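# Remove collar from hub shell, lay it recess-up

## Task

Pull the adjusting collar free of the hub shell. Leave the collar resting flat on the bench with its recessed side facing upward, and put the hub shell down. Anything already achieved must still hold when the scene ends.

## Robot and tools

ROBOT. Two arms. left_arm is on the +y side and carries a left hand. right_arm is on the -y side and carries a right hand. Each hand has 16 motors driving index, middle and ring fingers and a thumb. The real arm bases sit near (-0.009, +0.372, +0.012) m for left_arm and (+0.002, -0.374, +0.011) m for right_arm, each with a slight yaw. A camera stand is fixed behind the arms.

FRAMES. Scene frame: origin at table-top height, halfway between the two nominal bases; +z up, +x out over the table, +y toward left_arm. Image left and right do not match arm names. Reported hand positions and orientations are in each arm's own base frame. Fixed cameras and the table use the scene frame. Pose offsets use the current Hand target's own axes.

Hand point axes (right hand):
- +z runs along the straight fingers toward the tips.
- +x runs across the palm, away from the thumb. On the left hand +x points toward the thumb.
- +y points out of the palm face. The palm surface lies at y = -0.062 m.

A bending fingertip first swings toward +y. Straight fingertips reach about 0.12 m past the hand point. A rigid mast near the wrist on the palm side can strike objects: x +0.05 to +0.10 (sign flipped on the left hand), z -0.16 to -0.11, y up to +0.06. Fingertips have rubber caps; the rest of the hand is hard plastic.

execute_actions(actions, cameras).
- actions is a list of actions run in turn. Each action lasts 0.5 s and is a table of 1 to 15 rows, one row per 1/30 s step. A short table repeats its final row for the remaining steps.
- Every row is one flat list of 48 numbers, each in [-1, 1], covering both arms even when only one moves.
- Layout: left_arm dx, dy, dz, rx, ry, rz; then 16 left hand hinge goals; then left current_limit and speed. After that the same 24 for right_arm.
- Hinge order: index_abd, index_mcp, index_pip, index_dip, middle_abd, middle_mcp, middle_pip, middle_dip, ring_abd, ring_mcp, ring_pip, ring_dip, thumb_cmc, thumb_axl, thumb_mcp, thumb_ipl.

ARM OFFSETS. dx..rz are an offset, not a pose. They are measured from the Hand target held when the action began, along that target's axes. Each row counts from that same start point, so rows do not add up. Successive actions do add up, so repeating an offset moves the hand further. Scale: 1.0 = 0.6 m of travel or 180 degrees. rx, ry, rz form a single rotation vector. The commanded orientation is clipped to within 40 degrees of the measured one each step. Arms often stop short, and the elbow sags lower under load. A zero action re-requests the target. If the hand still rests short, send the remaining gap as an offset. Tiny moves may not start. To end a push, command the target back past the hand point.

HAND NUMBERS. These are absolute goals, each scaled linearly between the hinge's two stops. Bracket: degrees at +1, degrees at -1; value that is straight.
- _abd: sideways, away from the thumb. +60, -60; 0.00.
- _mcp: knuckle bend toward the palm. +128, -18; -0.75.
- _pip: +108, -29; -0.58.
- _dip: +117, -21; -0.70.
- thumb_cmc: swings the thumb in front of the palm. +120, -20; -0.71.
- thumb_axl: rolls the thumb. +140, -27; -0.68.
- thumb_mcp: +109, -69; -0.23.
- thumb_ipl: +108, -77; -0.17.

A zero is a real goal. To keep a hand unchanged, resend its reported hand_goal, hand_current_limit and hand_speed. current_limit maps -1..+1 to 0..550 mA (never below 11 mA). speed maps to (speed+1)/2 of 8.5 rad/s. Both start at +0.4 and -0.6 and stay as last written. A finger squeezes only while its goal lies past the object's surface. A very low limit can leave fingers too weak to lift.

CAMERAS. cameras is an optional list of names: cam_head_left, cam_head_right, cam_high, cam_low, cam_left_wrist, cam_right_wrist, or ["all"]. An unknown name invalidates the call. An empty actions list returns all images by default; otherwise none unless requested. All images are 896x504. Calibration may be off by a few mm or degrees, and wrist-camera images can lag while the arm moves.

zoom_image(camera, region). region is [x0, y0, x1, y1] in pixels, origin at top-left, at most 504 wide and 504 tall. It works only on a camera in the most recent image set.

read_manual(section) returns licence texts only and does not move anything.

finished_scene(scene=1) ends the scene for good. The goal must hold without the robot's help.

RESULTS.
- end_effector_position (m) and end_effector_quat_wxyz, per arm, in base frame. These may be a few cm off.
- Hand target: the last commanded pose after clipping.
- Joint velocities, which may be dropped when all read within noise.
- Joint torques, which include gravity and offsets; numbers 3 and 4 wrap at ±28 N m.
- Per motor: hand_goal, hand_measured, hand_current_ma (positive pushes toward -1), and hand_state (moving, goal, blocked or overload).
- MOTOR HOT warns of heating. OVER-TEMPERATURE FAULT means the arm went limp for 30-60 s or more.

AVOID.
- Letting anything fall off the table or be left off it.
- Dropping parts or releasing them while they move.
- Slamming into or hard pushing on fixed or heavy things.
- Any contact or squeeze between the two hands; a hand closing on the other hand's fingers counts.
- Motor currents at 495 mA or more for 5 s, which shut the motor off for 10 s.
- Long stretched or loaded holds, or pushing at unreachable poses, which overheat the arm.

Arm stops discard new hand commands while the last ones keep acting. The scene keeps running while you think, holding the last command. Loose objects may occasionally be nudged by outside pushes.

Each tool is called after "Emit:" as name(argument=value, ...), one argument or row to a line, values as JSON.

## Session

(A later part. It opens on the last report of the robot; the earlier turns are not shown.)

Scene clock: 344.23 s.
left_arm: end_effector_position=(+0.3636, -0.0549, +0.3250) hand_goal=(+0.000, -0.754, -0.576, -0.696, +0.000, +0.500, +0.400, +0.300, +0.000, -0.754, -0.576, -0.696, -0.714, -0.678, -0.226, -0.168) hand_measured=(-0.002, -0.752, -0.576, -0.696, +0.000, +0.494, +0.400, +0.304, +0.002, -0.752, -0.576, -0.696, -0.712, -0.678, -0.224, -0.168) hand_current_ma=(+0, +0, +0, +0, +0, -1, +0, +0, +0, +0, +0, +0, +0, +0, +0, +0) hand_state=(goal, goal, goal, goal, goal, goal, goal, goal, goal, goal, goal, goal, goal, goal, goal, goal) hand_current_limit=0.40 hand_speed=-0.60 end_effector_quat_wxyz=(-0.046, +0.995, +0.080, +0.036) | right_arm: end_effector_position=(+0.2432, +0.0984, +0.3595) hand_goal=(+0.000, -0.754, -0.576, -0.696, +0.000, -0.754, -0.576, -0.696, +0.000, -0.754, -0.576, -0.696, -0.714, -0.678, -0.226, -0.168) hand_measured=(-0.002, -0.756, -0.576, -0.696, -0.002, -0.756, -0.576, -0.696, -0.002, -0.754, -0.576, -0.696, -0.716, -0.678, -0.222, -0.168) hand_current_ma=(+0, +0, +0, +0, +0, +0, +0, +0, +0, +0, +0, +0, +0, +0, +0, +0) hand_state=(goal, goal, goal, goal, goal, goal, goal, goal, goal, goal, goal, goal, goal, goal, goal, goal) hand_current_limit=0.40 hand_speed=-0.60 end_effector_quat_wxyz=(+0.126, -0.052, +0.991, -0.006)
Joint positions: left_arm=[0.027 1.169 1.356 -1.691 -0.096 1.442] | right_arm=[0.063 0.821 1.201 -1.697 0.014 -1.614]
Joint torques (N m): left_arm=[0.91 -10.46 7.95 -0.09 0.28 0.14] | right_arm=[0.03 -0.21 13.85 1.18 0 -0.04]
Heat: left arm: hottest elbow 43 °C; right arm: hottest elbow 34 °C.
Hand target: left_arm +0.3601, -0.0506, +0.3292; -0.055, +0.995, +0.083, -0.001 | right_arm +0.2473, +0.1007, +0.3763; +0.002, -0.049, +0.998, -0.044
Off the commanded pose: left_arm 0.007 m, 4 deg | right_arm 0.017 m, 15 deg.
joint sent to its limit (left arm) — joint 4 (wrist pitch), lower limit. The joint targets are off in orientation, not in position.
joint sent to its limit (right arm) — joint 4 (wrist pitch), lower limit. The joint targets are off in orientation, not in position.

Emit:
execute_actions(
  actions=[
    [[0,0,0,0,0,0,0,-0.754,-0.576,-0.696,0,0.5,0.4,0.3,0,-0.754,-0.576,-0.696,-0.714,-0.678,-0.226,-0.168,0.4,-0.6,-0.068,0.115,0.019,0,0,0,-0.12,-0.754,-0.576,-0.696,0,0.5,0.4,0.3,0.12,-0.754,-0.576,-0.696,-0.714,-0.678,-0.226,-0.168,0.4,-0.6]],
    [[0,0,0,0,0,0,0,-0.754,-0.576,-0.696,0,0.5,0.4,0.3,0,-0.754,-0.576,-0.696,-0.714,-0.678,-0.226,-0.168,0.4,-0.6,-0.068,0.115,0.019,0,0,0,-0.12,-0.754,-0.576,-0.696,0,0.5,0.4,0.3,0.12,-0.754,-0.576,-0.696,-0.714,-0.678,-0.226,-0.168,0.4,-0.6]],
    [[0,0,0,0,0,0,0,-0.754,-0.576,-0.696,0,0.5,0.4,0.3,0,-0.754,-0.576,-0.696,-0.714,-0.678,-0.226,-0.168,0.4,-0.6,-0.068,0.115,0.019,0,0,0,-0.12,-0.754,-0.576,-0.696,0,0.5,0.4,0.3,0.12,-0.754,-0.576,-0.696,-0.714,-0.678,-0.226,-0.168,0.4,-0.6]],
    [[0,0,0,0,0,0,0,-0.754,-0.576,-0.696,0,0.5,0.4,0.3,0,-0.754,-0.576,-0.696,-0.714,-0.678,-0.226,-0.168,0.4,-0.6,-0.068,0.115,0.019,0,0,0,-0.12,-0.754,-0.576,-0.696,0,0.5,0.4,0.3,0.12,-0.754,-0.576,-0.696,-0.714,-0.678,-0.226,-0.168,0.4,-0.6]],
    [[0,0,0,0,0,0,0,-0.754,-0.576,-0.696,0,0.5,0.4,0.3,0,-0.754,-0.576,-0.696,-0.714,-0.678,-0.226,-0.168,0.4,-0.6,-0.066,0.114,0.018,0,0,0,-0.12,-0.754,-0.576,-0.696,0,0.5,0.4,0.3,0.12,-0.754,-0.576,-0.696,-0.714,-0.678,-0.226,-0.168,0.4,-0.6]],
  ],
  cameras=["cam_right_wrist", "cam_low", "cam_head_right", "cam_head_left"],
)

Scene clock: 357.73 s.
left_arm: end_effector_position=(+0.3634, -0.0550, +0.3249) hand_goal=(+0.000, -0.754, -0.576, -0.696, +0.000, +0.500, +0.400, +0.300, +0.000, -0.754, -0.576, -0.696, -0.714, -0.678, -0.226, -0.168) hand_measured=(-0.002, -0.752, -0.576, -0.696, +0.000, +0.494, +0.400, +0.304, +0.002, -0.752, -0.576, -0.696, -0.712, -0.678, -0.224, -0.168) hand_current_ma=(+0, +0, +0, +0, +0, -1, +0, +0, +0, +0, +0, +0, +0, +0, +0, +0) hand_state=(goal, goal, goal, goal, goal, goal, goal, goal, goal, goal, goal, goal, goal, goal, goal, goal) hand_current_limit=0.40 hand_speed=-0.60 end_effector_quat_wxyz=(-0.046, +0.995, +0.079, +0.036) | right_arm: end_effector_position=(+0.4054, +0.4505, +0.2795) hand_goal=(-0.120, -0.754, -0.576, -0.696, +0.000, +0.500, +0.400, +0.300, +0.120, -0.754, -0.576, -0.696, -0.714, -0.678, -0.226, -0.168) hand_measured=(-0.118, -0.752, -0.576, -0.696, -0.002, +0.482, +0.396, +0.298, +0.118, -0.752, -0.576, -0.696, -0.714, -0.678, -0.222, -0.168) hand_current_ma=(+0, +0, +0, +0, +0, -6, +0, +0, +0, +0, +0, +0, +0, +0, +0, +0) hand_state=(goal, goal, goal, goal, goal, goal, goal, goal, goal, goal, goal, goal, goal, goal, goal, goal) hand_current_limit=0.40 hand_speed=-0.60 end_effector_quat_wxyz=(+0.014, -0.057, +0.998, -0.031)
Joint positions: left_arm=[0.027 1.169 1.356 -1.691 -0.096 1.444] | right_arm=[0.769 1.76 1.87 -1.699 0.065 -0.914]
Joint torques (N m): left_arm=[0.85 -10.4 7.98 -0.12 0.27 0.15] | right_arm=[-0.85 -15.38 13.65 0.57 -0.09 0.2]
Heat: left arm: hottest elbow 40 °C; right arm: hottest elbow 35 °C.
Hand target: left_arm +0.3601, -0.0506, +0.3293; -0.055, +0.995, +0.083, -0.001 | right_arm +0.4162, +0.4569, +0.2898; +0.002, -0.049, +0.998, -0.044
Off the commanded pose: left_arm 0.007 m, 4 deg | right_arm 0.016 m, 2 deg.
joint sent to its limit (left arm) — joint 4 (wrist pitch), lower limit. The joint targets are off in orientation, not in position.
joint sent to its limit (right arm) — joint 4 (wrist pitch), lower limit. The joint targets are off in orientation, not in position.
camera_calibration:
cam_right_wrist: T_world_to_cam=[[0.727302, 0.683672, -0.0602064, -0.542203], [0.496738, -0.463839, 0.733556, -0.236141], [0.473586, -0.563424, -0.676957, 0.369708], [0, 0, 0, 1]] pos_world=[0.336557, 0.46946, 0.390855]
Images, in order (width x height): cam_head_left 896x504, cam_head_right 896x504, cam_low 896x504, cam_right_wrist 896x504.

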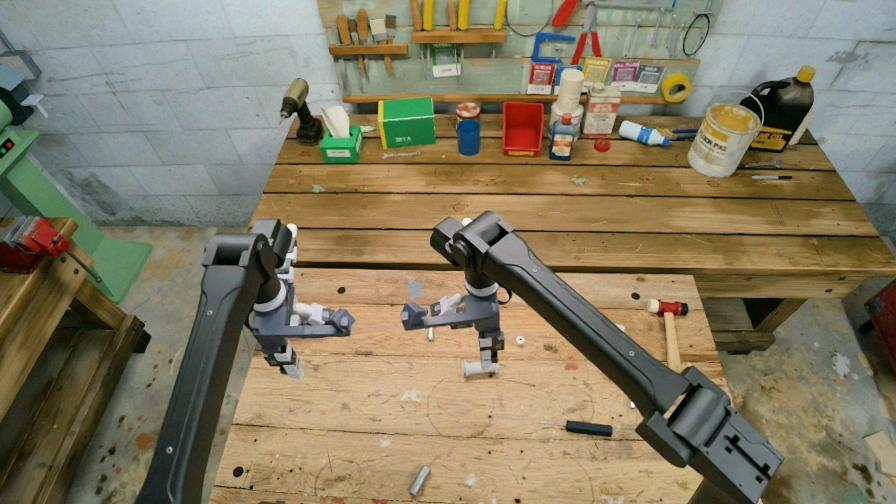

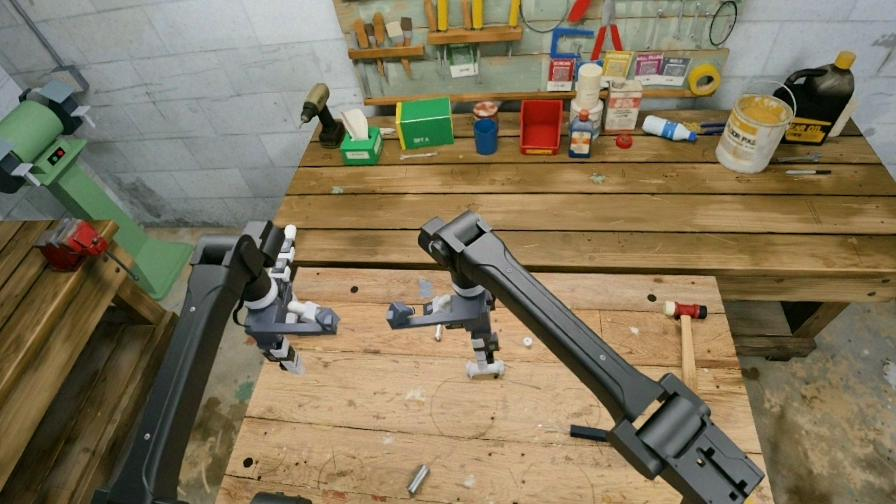

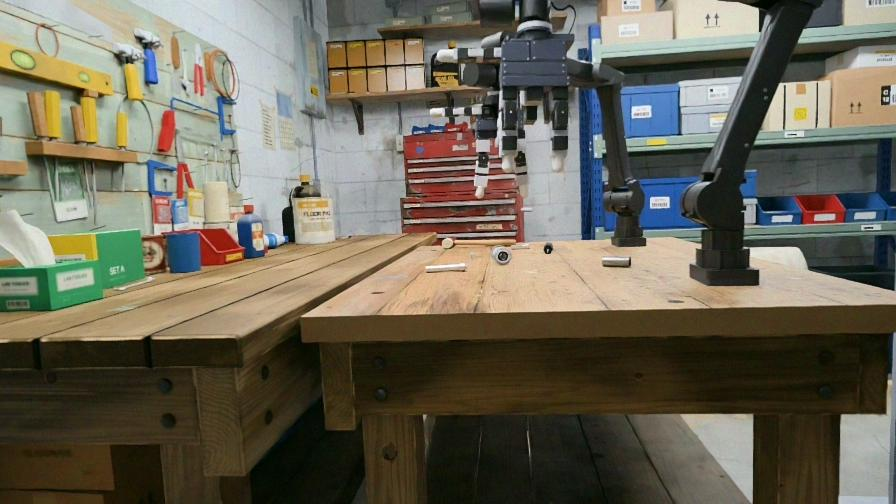

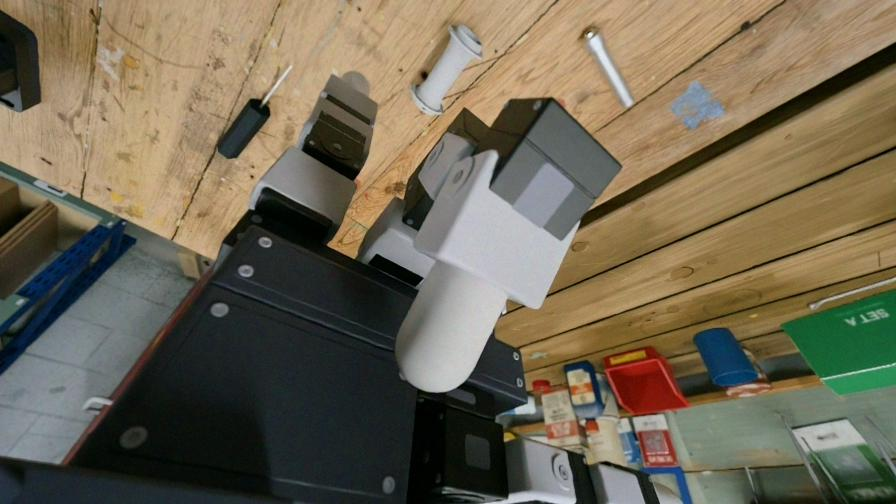

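Emit:
zoom_image(
  camera="cam_right_wrist",
  region=[390, 10, 510, 130],
)

Emit:
zoom_image(
  camera="cam_head_left",
  region=[430, 300, 550, 390],
)

Scaled by 4.200 from the camera's 896x504 image, which has a finer 1280x720 frame.

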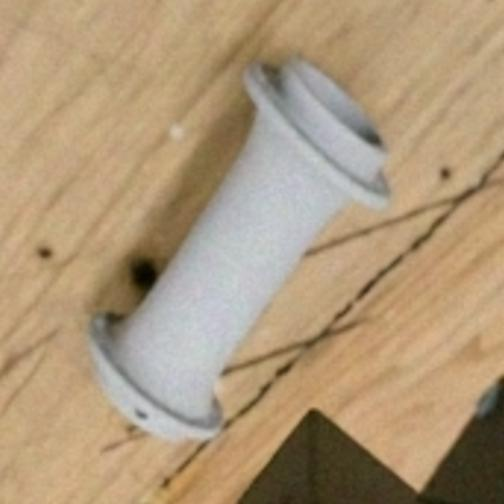

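Scaled by 4.200 from the camera's 896x504 image, which has a finer 1280x720 frame.

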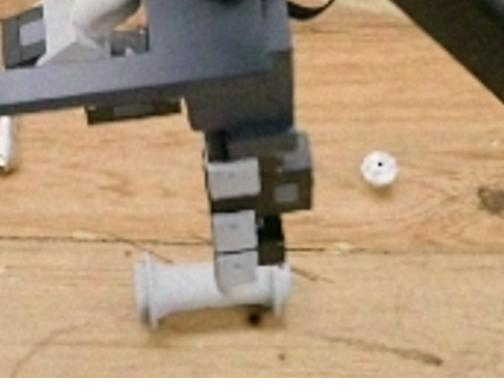

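Emit:
execute_actions(
  actions=[
    [[0,0,0,0,0,0,0,-0.754,-0.576,-0.696,0,0.5,0.4,0.3,0,-0.754,-0.576,-0.696,-0.714,-0.678,-0.226,-0.168,0.4,-0.6,-0.0074,0.0061,0.0873,0,-0.0012,-0.0144,-0.12,-0.754,-0.576,-0.696,0,0.5,0.4,0.3,0.12,-0.754,-0.576,-0.696,-0.714,-0.678,-0.226,-0.168,0.4,-0.6]],
    [[0,0,0,0,0,0,0,-0.754,-0.576,-0.696,0,0.5,0.4,0.3,0,-0.754,-0.576,-0.696,-0.714,-0.678,-0.226,-0.168,0.4,-0.6,-0.0074,0.0061,0.0873,0,-0.0012,-0.0144,-0.12,-0.754,-0.576,-0.696,0,0.5,0.4,0.3,0.12,-0.754,-0.576,-0.696,-0.714,-0.678,-0.226,-0.168,0.4,-0.6]],
  ],
  cameras=["cam_right_wrist", "cam_low", "cam_head_right"],
)

Scene clock: 384.07 s.
left_arm: end_effector_position=(+0.3634, -0.0550, +0.3249) hand_goal=(+0.000, -0.754, -0.576, -0.696, +0.000, +0.500, +0.400, +0.300, +0.000, -0.754, -0.576, -0.696, -0.714, -0.678, -0.226, -0.168) hand_measured=(-0.002, -0.752, -0.576, -0.696, +0.000, +0.494, +0.400, +0.304, +0.002, -0.752, -0.576, -0.696, -0.712, -0.678, -0.224, -0.168) hand_current_ma=(+0, +0, +0, +0, +0, -1, +0, +0, +0, +0, +0, +0, +0, +0, +0, +0) hand_state=(goal, goal, goal, goal, goal, goal, goal, goal, goal, goal, goal, goal, goal, goal, goal, goal) hand_current_limit=0.40 hand_speed=-0.60 end_effector_quat_wxyz=(-0.046, +0.995, +0.079, +0.036) | right_arm: end_effector_position=(+0.4196, +0.4555, +0.1953) hand_goal=(-0.120, -0.754, -0.576, -0.696, +0.000, +0.500, +0.400, +0.300, +0.120, -0.754, -0.576, -0.696, -0.714, -0.678, -0.226, -0.168) hand_measured=(-0.118, -0.752, -0.576, -0.696, -0.002, +0.482, +0.396, +0.298, +0.118, -0.752, -0.576, -0.696, -0.714, -0.678, -0.222, -0.168) hand_current_ma=(+0, +0, +0, +0, +0, -5, +0, +0, +0, +0, +0, +0, +0, +0, +0, +0) hand_state=(goal, goal, goal, goal, goal, goal, goal, goal, goal, goal, goal, goal, goal, goal, goal, goal) hand_current_limit=0.40 hand_speed=-0.60 end_effector_quat_wxyz=(+0.006, -0.091, +0.995, -0.041)
Joint positions: left_arm=[0.027 1.169 1.356 -1.691 -0.096 1.444] | right_arm=[0.752 1.823 1.742 -1.53 0.073 -1]
Joint torques (N m): left_arm=[0.91 -10.4 7.97 -0.09 0.27 0.15] | right_arm=[-0.67 -15.85 9.95 1.09 0.04 0.02]
Heat: left arm: hottest elbow 37 °C; right arm: hottest elbow 38 °C.
Hand target: left_arm +0.3601, -0.0506, +0.3293; -0.055, +0.995, +0.083, -0.001 | right_arm +0.4252, +0.4560, +0.1849; +0.004, -0.094, +0.995, -0.044
Off the commanded pose: left_arm 0.007 m, 4 deg | right_arm 0.012 m, 1 deg.
joint sent to its limit (left arm) — joint 4 (wrist pitch), lower limit. The joint targets are off in orientation, not in position.
camera_calibration:
cam_right_wrist: T_world_to_cam=[[0.67783, 0.729945, -0.087904, -0.55594], [0.538377, -0.411369, 0.735477, -0.220847], [0.500696, -0.545854, -0.671823, 0.288386], [0, 0, 0, 1]] pos_world=[0.351338, 0.472373, 0.307303]
Images, in order (width x height): cam_head_right 896x504, cam_low 896x504, cam_right_wrist 896x504.

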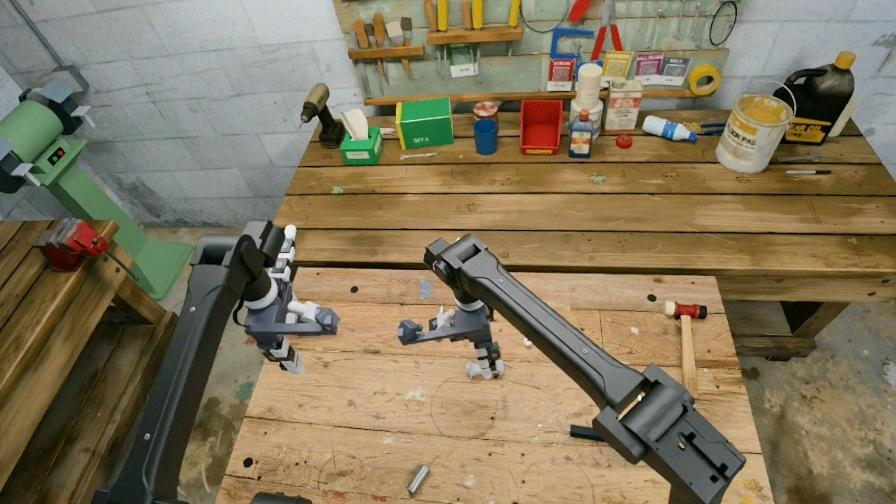

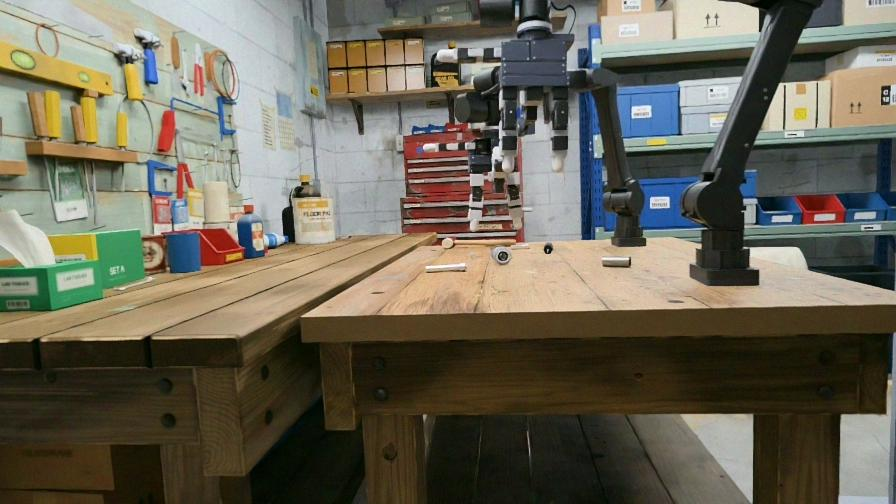

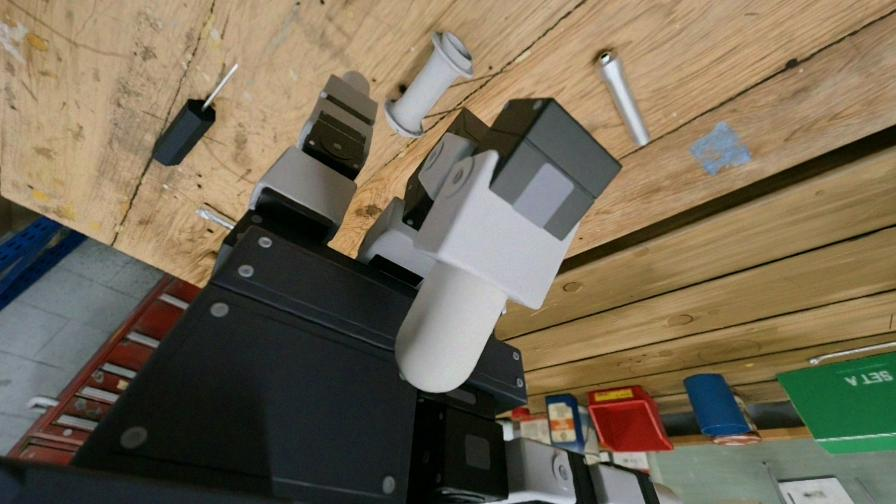

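Emit:
zoom_image(
  camera="cam_right_wrist",
  region=[370, 20, 490, 140],
)

Scaled by 4.200 from the camera's 896x504 image, which has a finer 1280x720 frame.

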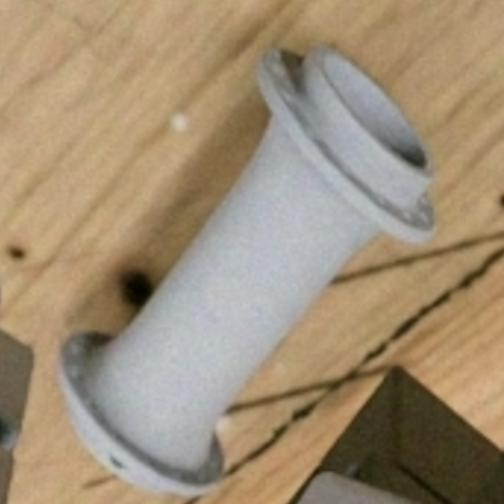

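Emit:
execute_actions(
  actions=[
    [[0,0,0,0,0,0,0,-0.754,-0.576,-0.696,0,0.5,0.4,0.3,0,-0.754,-0.576,-0.696,-0.714,-0.678,-0.226,-0.168,0.4,-0.6,0.0195,0.0022,0.03,0,0,0,-0.12,-0.754,-0.576,-0.696,0,0.5,0.4,0.3,0.12,-0.754,-0.576,-0.696,-0.714,-0.678,-0.226,-0.168,0.4,-0.6],[0,0,0,0,0,0,0,-0.754,-0.576,-0.696,0,0.5,0.4,0.3,0,-0.754,-0.576,-0.696,-0.714,-0.678,-0.226,-0.168,0.4,-0.6,0.0195,0.0022,0.1002,0,0,0,-0.12,-0.754,-0.576,-0.696,0,0.5,0.4,0.3,0.12,-0.754,-0.576,-0.696,-0.714,-0.678,-0.226,-0.168,0.4,-0.6]],
  ],
  cameras=["cam_right_wrist", "cam_low", "cam_head_right", "cam_head_left"],
)

Emit:
zoom_image(
  camera="cam_low",
  region=[440, 140, 560, 280],
)

Emit:
zoom_image(
  camera="cam_head_right",
  region=[430, 310, 550, 400],
)

Emit:
zoom_image(
  camera="cam_right_wrist",
  region=[330, 0, 530, 160],
)

Scene clock: 401.83 s.
left_arm: end_effector_position=(+0.3634, -0.0550, +0.3249) hand_goal=(+0.000, -0.754, -0.576, -0.696, +0.000, +0.500, +0.400, +0.300, +0.000, -0.754, -0.576, -0.696, -0.714, -0.678, -0.226, -0.168) hand_measured=(-0.002, -0.752, -0.576, -0.696, +0.000, +0.494, +0.400, +0.304, +0.002, -0.752, -0.576, -0.696, -0.712, -0.678, -0.224, -0.168) hand_current_ma=(+0, +0, +0, +0, +0, -1, +0, +0, +0, +0, +0, +0, +0, +0, +0, +0) hand_state=(goal, goal, goal, goal, goal, goal, goal, goal, goal, goal, goal, goal, goal, goal, goal, goal) hand_current_limit=0.40 hand_speed=-0.60 end_effector_quat_wxyz=(-0.046, +0.995, +0.079, +0.036) | right_arm: end_effector_position=(+0.4113, +0.4477, +0.1318) hand_goal=(-0.120, -0.754, -0.576, -0.696, +0.000, +0.500, +0.400, +0.300, +0.120, -0.754, -0.576, -0.696, -0.714, -0.678, -0.226, -0.168) hand_measured=(-0.118, -0.752, -0.576, -0.696, -0.002, +0.482, +0.396, +0.298, +0.118, -0.752, -0.576, -0.696, -0.714, -0.678, -0.222, -0.168) hand_current_ma=(+0, +0, +0, +0, +0, -5, +0, +0, +0, +0, +0, +0, +0, +0, +0, +0) hand_state=(goal, goal, goal, goal, goal, goal, goal, goal, goal, goal, goal, goal, goal, goal, goal, goal) hand_current_limit=0.40 hand_speed=-0.60 end_effector_quat_wxyz=(+0.004, -0.091, +0.995, -0.043)
Joint positions: left_arm=[0.027 1.169 1.356 -1.691 -0.096 1.444] | right_arm=[0.752 1.825 1.577 -1.369 0.073 -1]
Joint torques (N m): left_arm=[0.91 -10.34 7.98 -0.09 0.27 0.16] | right_arm=[-1.08 -15.27 9.74 1.09 -0.01 0.1]
Heat: left arm: hottest elbow 36 °C; right arm: hottest elbow 37 °C.
Hand target: left_arm +0.3601, -0.0506, +0.3293; -0.055, +0.995, +0.083, -0.001 | right_arm +0.4144, +0.4499, +0.1246; +0.004, -0.094, +0.995, -0.044
Off the commanded pose: left_arm 0.007 m, 4 deg | right_arm 0.008 m, 0 deg.
joint sent to its limit (left arm) — joint 4 (wrist pitch), lower limit. The joint targets are off in orientation, not in position.
camera_calibration:
cam_right_wrist: T_world_to_cam=[[0.676898, 0.730051, -0.0939937, -0.549033], [0.541797, -0.40772, 0.734996, -0.175895], [0.498261, -0.548443, -0.671525, 0.247697], [0, 0, 0, 1]] pos_world=[0.343521, 0.464954, 0.244012]
Images, in order (width x height): cam_head_left 896x504, cam_head_right 896x504, cam_low 896x504, cam_right_wrist 896x504.

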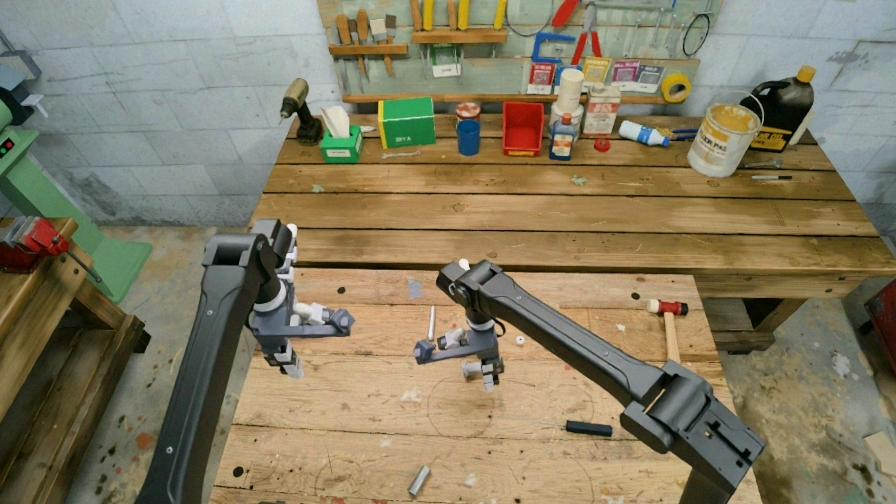

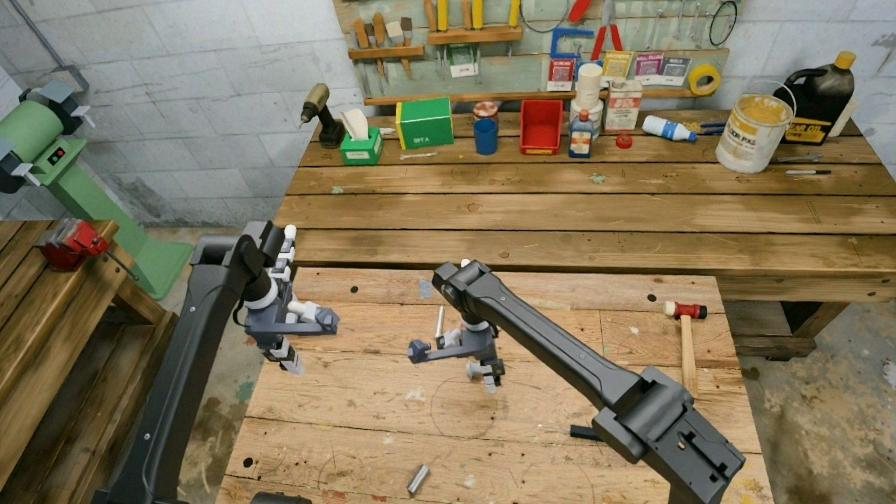

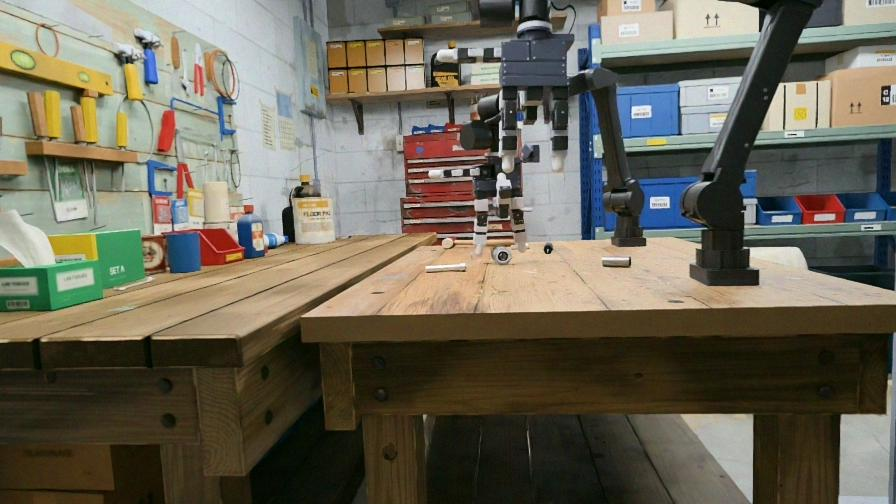

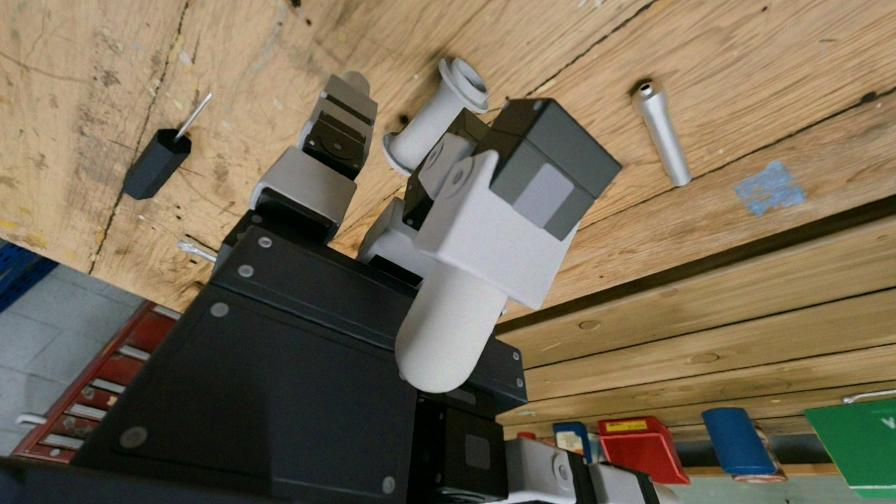

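Scaled by 3.600 from the camera's 896x504 image, which has a finer 1280x720 frame.

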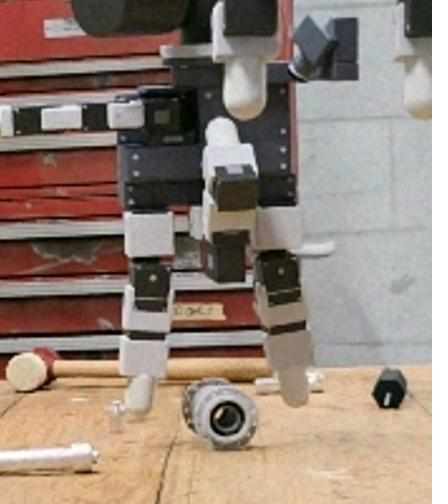

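Scaled by 4.200 from the camera's 896x504 image, which has a finer 1280x720 frame.

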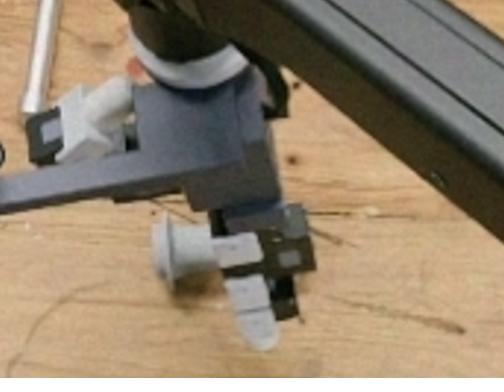

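Scaled by 2.520 from the camera's 896x504 image, which has a finer 1280x720 frame.

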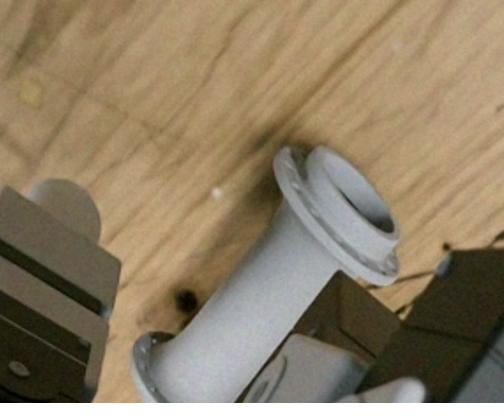

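Emit:
execute_actions(
  actions=[
    [[0,0,0,0,0,0,0,-0.754,-0.576,-0.696,0,0.5,0.4,0.3,0,-0.754,-0.576,-0.696,-0.714,-0.678,-0.226,-0.168,0.4,-0.6,0,0.01,0.021,0,0,0,-0.12,-0.754,-0.576,-0.696,0,0.5,0.4,0.3,0.12,-0.754,-0.576,-0.696,-0.714,-0.678,-0.226,-0.168,0.4,-0.6]],
  ],
  cameras=["cam_low"],
)

Emit:
zoom_image(
  camera="cam_low",
  region=[440, 180, 560, 280],
)

Scene clock: 429.30 s.
left_arm: end_effector_position=(+0.3634, -0.0550, +0.3249) hand_goal=(+0.000, -0.754, -0.576, -0.696, +0.000, +0.500, +0.400, +0.300, +0.000, -0.754, -0.576, -0.696, -0.714, -0.678, -0.226, -0.168) hand_measured=(-0.002, -0.752, -0.576, -0.696, +0.000, +0.494, +0.400, +0.304, +0.002, -0.752, -0.576, -0.696, -0.712, -0.678, -0.224, -0.168) hand_current_ma=(+0, +0, +0, +0, +0, -1, +0, +0, +0, +0, +0, +0, +0, +0, +0, +0) hand_state=(goal, goal, goal, goal, goal, goal, goal, goal, goal, goal, goal, goal, goal, goal, goal, goal) hand_current_limit=0.40 hand_speed=-0.60 end_effector_quat_wxyz=(-0.046, +0.995, +0.079, +0.036) | right_arm: end_effector_position=(+0.4151, +0.4513, +0.1312) hand_goal=(-0.120, -0.754, -0.576, -0.696, +0.000, +0.500, +0.400, +0.300, +0.120, -0.754, -0.576, -0.696, -0.714, -0.678, -0.226, -0.168) hand_measured=(-0.118, -0.752, -0.576, -0.696, -0.002, +0.482, +0.396, +0.298, +0.118, -0.752, -0.576, -0.696, -0.714, -0.678, -0.222, -0.168) hand_current_ma=(+0, +0, +0, +0, +0, -5, +0, +0, +0, +0, +0, +0, +0, +0, +0, +0) hand_state=(goal, goal, goal, goal, goal, goal, goal, goal, goal, goal, goal, goal, goal, goal, goal, goal) hand_current_limit=0.40 hand_speed=-0.60 end_effector_quat_wxyz=(+0.013, -0.091, +0.995, -0.036)
Joint positions: left_arm=[0.027 1.169 1.356 -1.691 -0.096 1.444] | right_arm=[0.752 1.825 1.572 -1.341 0.073 -1]
Joint torques (N m): left_arm=[0.85 -10.34 7.97 -0.09 0.27 0.16] | right_arm=[-0.09 -15.03 8.9 1.26 -0.02 0.12]
Heat: left arm: hottest elbow 35 °C; right arm: hottest elbow 35 °C.
Hand target: left_arm +0.3601, -0.0506, +0.3293; -0.055, +0.995, +0.083, -0.001 | right_arm +0.4135, +0.4547, +0.1117; +0.004, -0.094, +0.995, -0.044
Off the commanded pose: left_arm 0.007 m, 4 deg | right_arm 0.020 m, 1 deg.
joint sent to its limit (left arm) — joint 4 (wrist pitch), lower limit. The joint targets are off in orientation, not in position.
Images, in order (width x height): cam_low 896x504.

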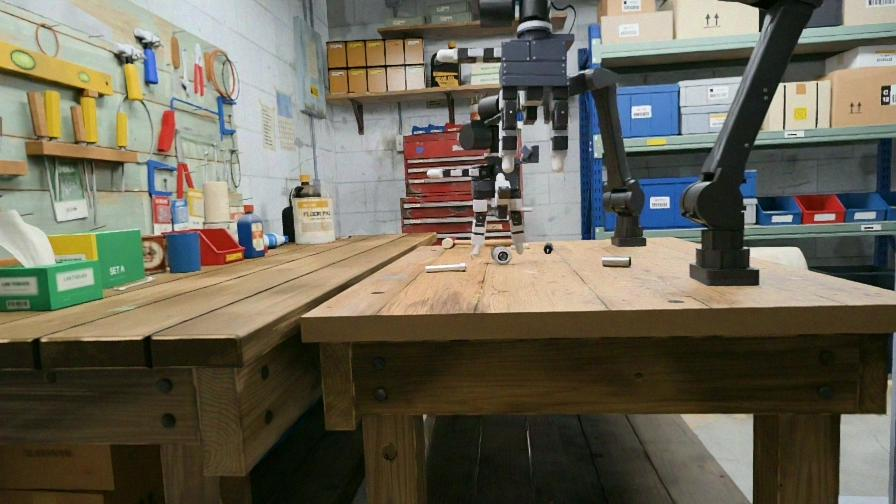

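Scaled by 4.200 from the camera's 896x504 image, which has a finer 1280x720 frame.

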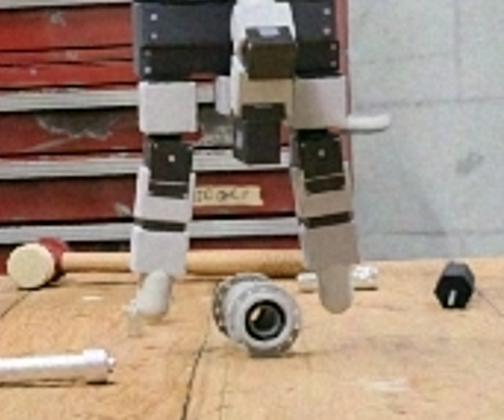

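Emit:
execute_actions(
  actions=[
    [[0,0,0,0,0,0,0,-0.754,-0.576,-0.696,0,0.5,0.4,0.3,0,-0.754,-0.576,-0.696,-0.714,-0.678,-0.226,-0.168,0.4,-0.6,0,-0.003,0.008,0,0,0,-0.12,-0.754,-0.576,-0.696,0,0.5,0.4,0.3,0.12,-0.754,-0.576,-0.696,-0.714,-0.678,-0.226,-0.168,0.4,-0.6]],
  ],
  cameras=["cam_low"],
)

Emit:
zoom_image(
  camera="cam_low",
  region=[440, 180, 560, 280],
)

Scene clock: 433.63 s.
left_arm: end_effector_position=(+0.3634, -0.0550, +0.3249) hand_goal=(+0.000, -0.754, -0.576, -0.696, +0.000, +0.500, +0.400, +0.300, +0.000, -0.754, -0.576, -0.696, -0.714, -0.678, -0.226, -0.168) hand_measured=(-0.002, -0.752, -0.576, -0.696, +0.000, +0.494, +0.400, +0.304, +0.002, -0.752, -0.576, -0.696, -0.712, -0.678, -0.224, -0.168) hand_current_ma=(+0, +0, +0, +0, +0, -1, +0, +0, +0, +0, +0, +0, +0, +0, +0, +0) hand_state=(goal, goal, goal, goal, goal, goal, goal, goal, goal, goal, goal, goal, goal, goal, goal, goal) hand_current_limit=0.40 hand_speed=-0.60 end_effector_quat_wxyz=(-0.046, +0.995, +0.079, +0.036) | right_arm: end_effector_position=(+0.4144, +0.4506, +0.1267) hand_goal=(-0.120, -0.754, -0.576, -0.696, +0.000, +0.500, +0.400, +0.300, +0.120, -0.754, -0.576, -0.696, -0.714, -0.678, -0.226, -0.168) hand_measured=(-0.118, -0.752, -0.576, -0.696, -0.002, +0.482, +0.396, +0.298, +0.118, -0.752, -0.576, -0.696, -0.714, -0.678, -0.222, -0.168) hand_current_ma=(+0, +0, +0, +0, +0, -5, +0, +0, +0, +0, +0, +0, +0, +0, +0, +0) hand_state=(goal, goal, goal, goal, goal, goal, goal, goal, goal, goal, goal, goal, goal, goal, goal, goal) hand_current_limit=0.40 hand_speed=-0.60 end_effector_quat_wxyz=(+0.013, -0.091, +0.995, -0.036)
Joint positions: left_arm=[0.027 1.169 1.356 -1.691 -0.096 1.444] | right_arm=[0.752 1.825 1.559 -1.329 0.073 -1]
Joint torques (N m): left_arm=[0.91 -10.34 7.98 -0.09 0.27 0.16] | right_arm=[-0.15 -14.51 9.13 1.17 -0.03 0.11]
Heat: left arm: hottest elbow 35 °C; right arm: hottest elbow 35 °C.
Hand target: left_arm +0.3601, -0.0506, +0.3293; -0.055, +0.995, +0.083, -0.001 | right_arm +0.4140, +0.4526, +0.1070; +0.004, -0.094, +0.995, -0.044
Off the commanded pose: left_arm 0.007 m, 4 deg | right_arm 0.020 m, 1 deg.
joint sent to its limit (left arm) — joint 4 (wrist pitch), lower limit. The joint targets are off in orientation, not in position.
Images, in order (width x height): cam_low 896x504.

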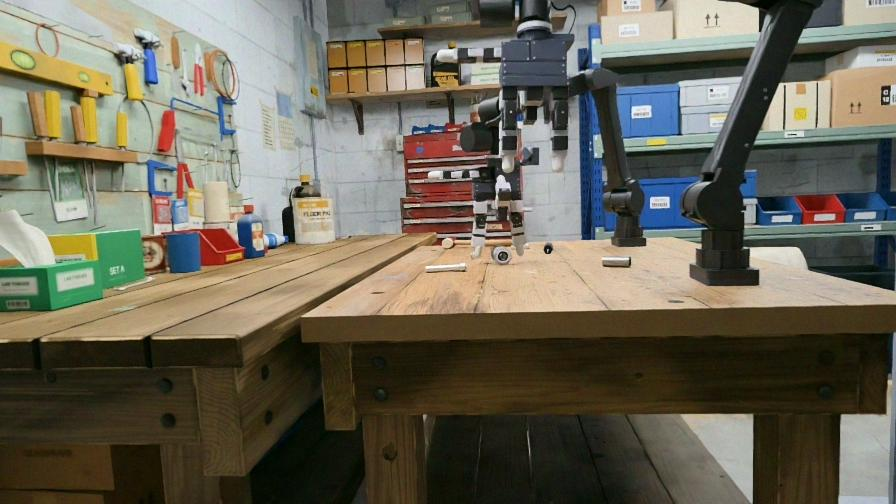

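Scaled by 4.200 from the camera's 896x504 image, which has a finer 1280x720 frame.

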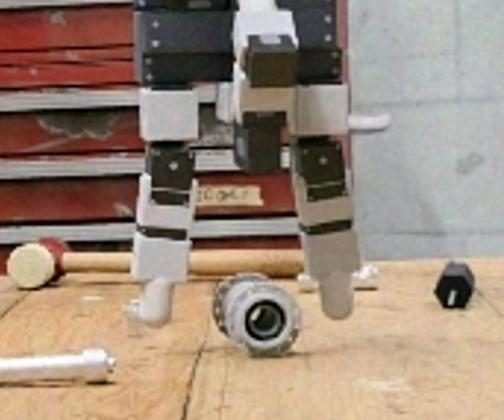

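Emit:
execute_actions(
  actions=[
    [[0,0,0,0,0,0,0,-0.754,-0.576,-0.696,0,0.5,0.4,0.3,0,-0.754,-0.576,-0.696,-0.714,-0.678,-0.226,-0.168,0.4,-0.6,0,0.003,0.017,0,0,0,-0.12,-0.754,-0.576,-0.696,0,0.5,0.4,0.3,0.12,-0.754,-0.576,-0.696,-0.714,-0.678,-0.226,-0.168,0.4,-0.6]],
  ],
  cameras=["cam_low", "cam_right_wrist"],
)

Emit:
zoom_image(
  camera="cam_low",
  region=[440, 180, 560, 280],
)

Emit:
zoom_image(
  camera="cam_right_wrist",
  region=[330, 0, 530, 200],
)

Scene clock: 444.93 s.
left_arm: end_effector_position=(+0.3634, -0.0550, +0.3249) hand_goal=(+0.000, -0.754, -0.576, -0.696, +0.000, +0.500, +0.400, +0.300, +0.000, -0.754, -0.576, -0.696, -0.714, -0.678, -0.226, -0.168) hand_measured=(-0.002, -0.752, -0.576, -0.696, +0.000, +0.494, +0.400, +0.304, +0.002, -0.752, -0.576, -0.696, -0.712, -0.678, -0.224, -0.168) hand_current_ma=(+0, +0, +0, +0, +0, -1, +0, +0, +0, +0, +0, +0, +0, +0, +0, +0) hand_state=(goal, goal, goal, goal, goal, goal, goal, goal, goal, goal, goal, goal, goal, goal, goal, goal) hand_current_limit=0.40 hand_speed=-0.60 end_effector_quat_wxyz=(-0.046, +0.995, +0.079, +0.036) | right_arm: end_effector_position=(+0.4147, +0.4509, +0.1158) hand_goal=(-0.120, -0.754, -0.576, -0.696, +0.000, +0.500, +0.400, +0.300, +0.120, -0.754, -0.576, -0.696, -0.714, -0.678, -0.226, -0.168) hand_measured=(-0.118, -0.752, -0.576, -0.696, -0.002, +0.482, +0.396, +0.298, +0.118, -0.752, -0.576, -0.696, -0.714, -0.678, -0.222, -0.168) hand_current_ma=(+0, +0, +0, +0, +0, -5, +0, +0, +0, +0, +0, +0, +0, +0, +0, +0) hand_state=(goal, goal, goal, goal, goal, goal, goal, goal, goal, goal, goal, goal, goal, goal, goal, goal) hand_current_limit=0.40 hand_speed=-0.60 end_effector_quat_wxyz=(+0.013, -0.091, +0.995, -0.037)
Joint positions: left_arm=[0.027 1.169 1.356 -1.691 -0.096 1.444] | right_arm=[0.752 1.835 1.544 -1.305 0.073 -1]
Joint torques (N m): left_arm=[0.85 -10.4 7.95 -0.1 0.27 0.15] | right_arm=[0.15 -14.27 9.09 1.07 -0.02 0.09]
Heat: left arm: hottest elbow 35 °C; right arm: hottest elbow 34 °C.
Hand target: left_arm +0.3601, -0.0506, +0.3293; -0.055, +0.995, +0.083, -0.001 | right_arm +0.4137, +0.4534, +0.0967; +0.004, -0.094, +0.995, -0.044
Off the commanded pose: left_arm 0.007 m, 4 deg | right_arm 0.019 m, 1 deg.
joint sent to its limit (left arm) — joint 4 (wrist pitch), lower limit. The joint targets are off in orientation, not in position.
camera_calibration:
cam_right_wrist: T_world_to_cam=[[0.678153, 0.731342, -0.0724308, -0.558753], [0.530171, -0.418586, 0.737363, -0.155195], [0.508947, -0.538446, -0.671602, 0.228139], [0, 0, 0, 1]] pos_world=[0.345089, 0.466518, 0.227183]
Images, in order (width x height): cam_low 896x504, cam_right_wrist 896x504.

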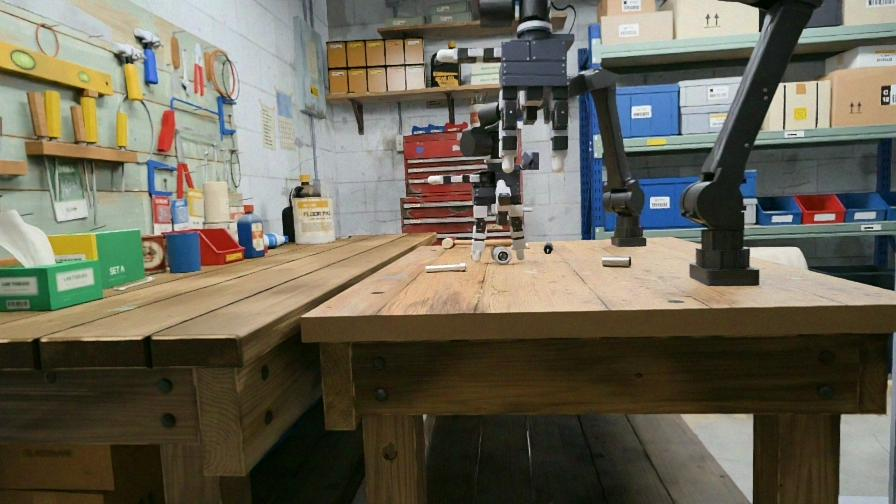

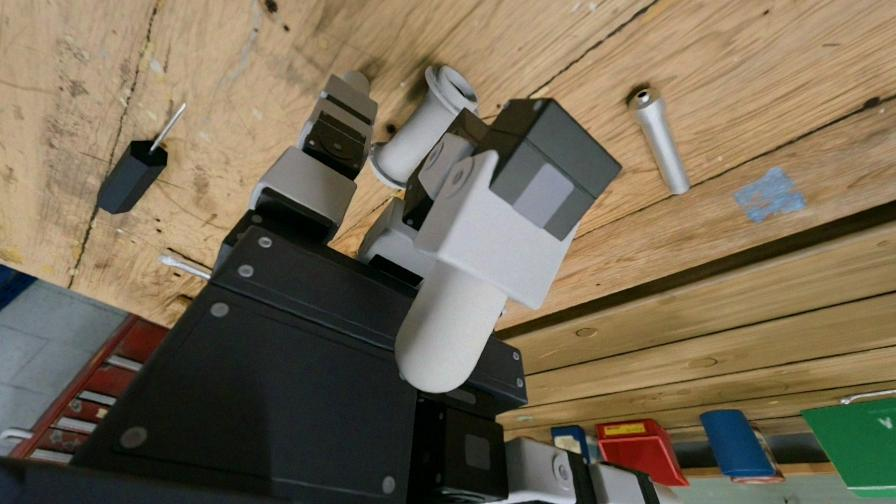

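Scaled by 4.200 from the camera's 896x504 image, which has a finer 1280x720 frame.

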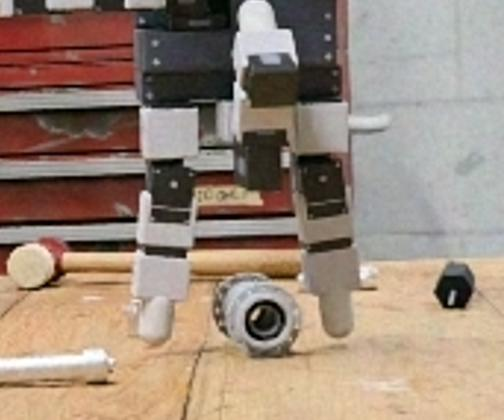

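Scaled by 2.520 from the camera's 896x504 image, which has a finer 1280x720 frame.

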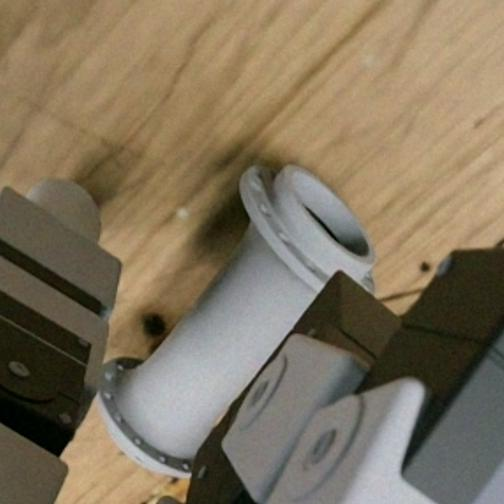

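Emit:
execute_actions(
  actions=[
    [[0,0,0,0,0,0,0,-0.754,-0.576,-0.696,0,0.5,0.4,0.3,0,-0.754,-0.576,-0.696,-0.714,-0.678,-0.226,-0.168,0.4,-0.6,0,0,0,0,0,0,0.2,-0.754,-0.576,-0.696,0,0.5,0.4,0.3,-0.2,-0.754,-0.576,-0.696,-0.714,-0.678,-0.226,-0.168,0.4,-0.85]],
    [[0,0,0,0,0,0,0,-0.754,-0.576,-0.696,0,0.5,0.4,0.3,0,-0.754,-0.576,-0.696,-0.714,-0.678,-0.226,-0.168,0.4,-0.6,0,0,0,0,0,0,0.2,-0.754,-0.576,-0.696,0,0.5,0.4,0.3,-0.2,-0.754,-0.576,-0.696,-0.714,-0.678,-0.226,-0.168,0.4,-0.85]],
  ],
  cameras=["cam_low", "cam_right_wrist"],
)

Emit:
zoom_image(
  camera="cam_low",
  region=[440, 180, 560, 280],
)

Emit:
zoom_image(
  camera="cam_right_wrist",
  region=[330, 0, 530, 200],
)

Scene clock: 456.10 s.
left_arm: end_effector_position=(+0.3634, -0.0550, +0.3249) hand_goal=(+0.000, -0.754, -0.576, -0.696, +0.000, +0.500, +0.400, +0.300, +0.000, -0.754, -0.576, -0.696, -0.714, -0.678, -0.226, -0.168) hand_measured=(-0.002, -0.752, -0.576, -0.696, +0.000, +0.494, +0.400, +0.304, +0.002, -0.752, -0.576, -0.696, -0.712, -0.678, -0.224, -0.168) hand_current_ma=(+0, +0, +0, +0, +0, -1, +0, +0, +0, +0, +0, +0, +0, +0, +0, +0) hand_state=(goal, goal, goal, goal, goal, goal, goal, goal, goal, goal, goal, goal, goal, goal, goal, goal) hand_current_limit=0.40 hand_speed=-0.60 end_effector_quat_wxyz=(-0.046, +0.995, +0.079, +0.036) | right_arm: end_effector_position=(+0.4147, +0.4509, +0.1158) hand_goal=(+0.200, -0.754, -0.576, -0.696, +0.000, +0.500, +0.400, +0.300, -0.200, -0.754, -0.576, -0.696, -0.714, -0.678, -0.226, -0.168) hand_measured=(+0.196, -0.752, -0.576, -0.696, -0.002, +0.482, +0.396, +0.298, -0.192, -0.752, -0.576, -0.696, -0.714, -0.678, -0.222, -0.168) hand_current_ma=(+0, +0, +0, +0, +0, -5, +0, +0, +1, +0, +0, +0, +0, +0, +0, +0) hand_state=(goal, goal, goal, goal, goal, goal, goal, goal, goal, goal, goal, goal, goal, goal, goal, goal) hand_current_limit=0.40 hand_speed=-0.85 end_effector_quat_wxyz=(+0.013, -0.091, +0.995, -0.037)
Joint positions: left_arm=[0.027 1.169 1.356 -1.691 -0.096 1.444] | right_arm=[0.752 1.835 1.544 -1.305 0.073 -1]
Joint torques (N m): left_arm=[0.97 -10.34 7.98 -0.09 0.27 0.15] | right_arm=[-0.5 -14.39 8.98 1.13 -0.02 0.11]
Heat: left arm: hottest elbow 35 °C; right arm: hottest elbow 34 °C.
Hand target: left_arm +0.3601, -0.0506, +0.3293; -0.055, +0.995, +0.083, -0.001 | right_arm +0.4137, +0.4534, +0.0967; +0.004, -0.094, +0.995, -0.044
Off the commanded pose: left_arm 0.007 m, 4 deg | right_arm 0.019 m, 1 deg.
joint sent to its limit (left arm) — joint 4 (wrist pitch), lower limit. The joint targets are off in orientation, not in position.
camera_calibration:
cam_right_wrist: T_world_to_cam=[[0.678153, 0.731342, -0.0724308, -0.558753], [0.530171, -0.418586, 0.737363, -0.155195], [0.508947, -0.538446, -0.671602, 0.228139], [0, 0, 0, 1]] pos_world=[0.345089, 0.466518, 0.227183]
Images, in order (width x height): cam_low 896x504, cam_right_wrist 896x504.

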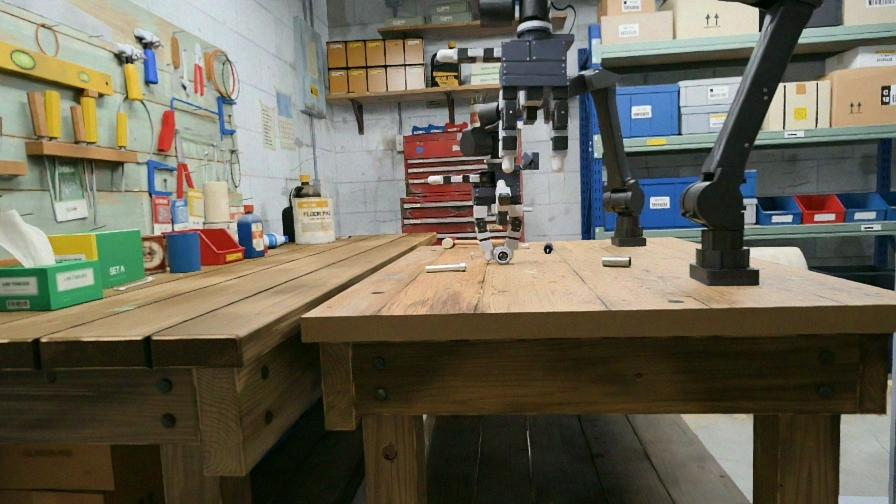

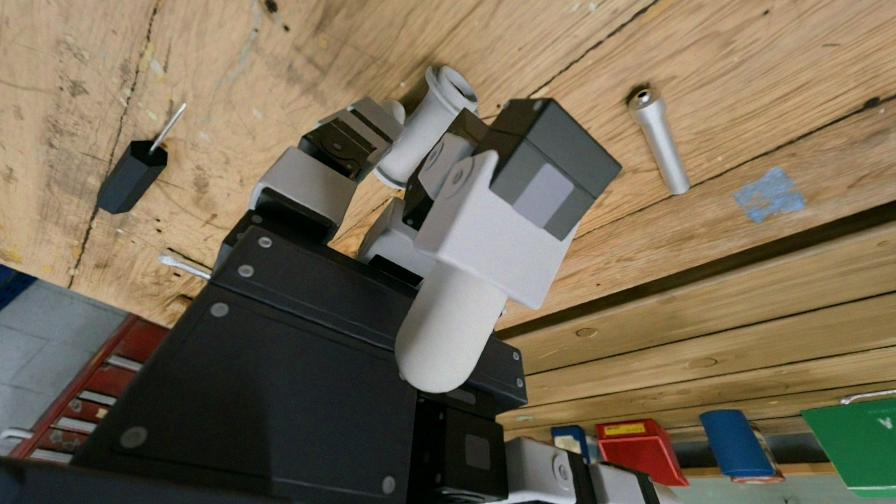

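Scaled by 4.200 from the camera's 896x504 image, which has a finer 1280x720 frame.

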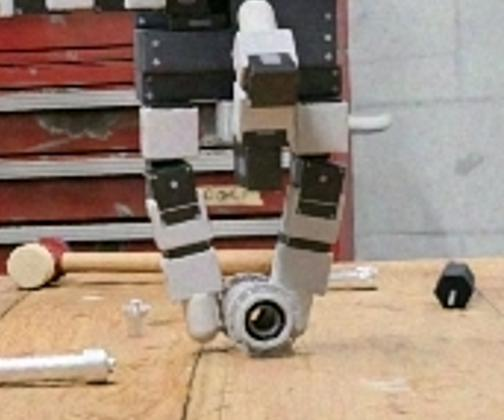

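Scaled by 2.520 from the camera's 896x504 image, which has a finer 1280x720 frame.

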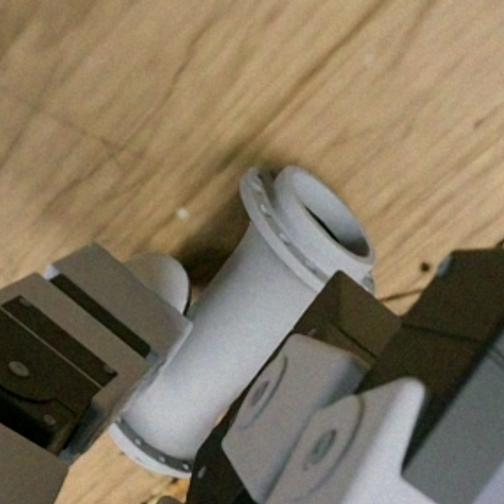

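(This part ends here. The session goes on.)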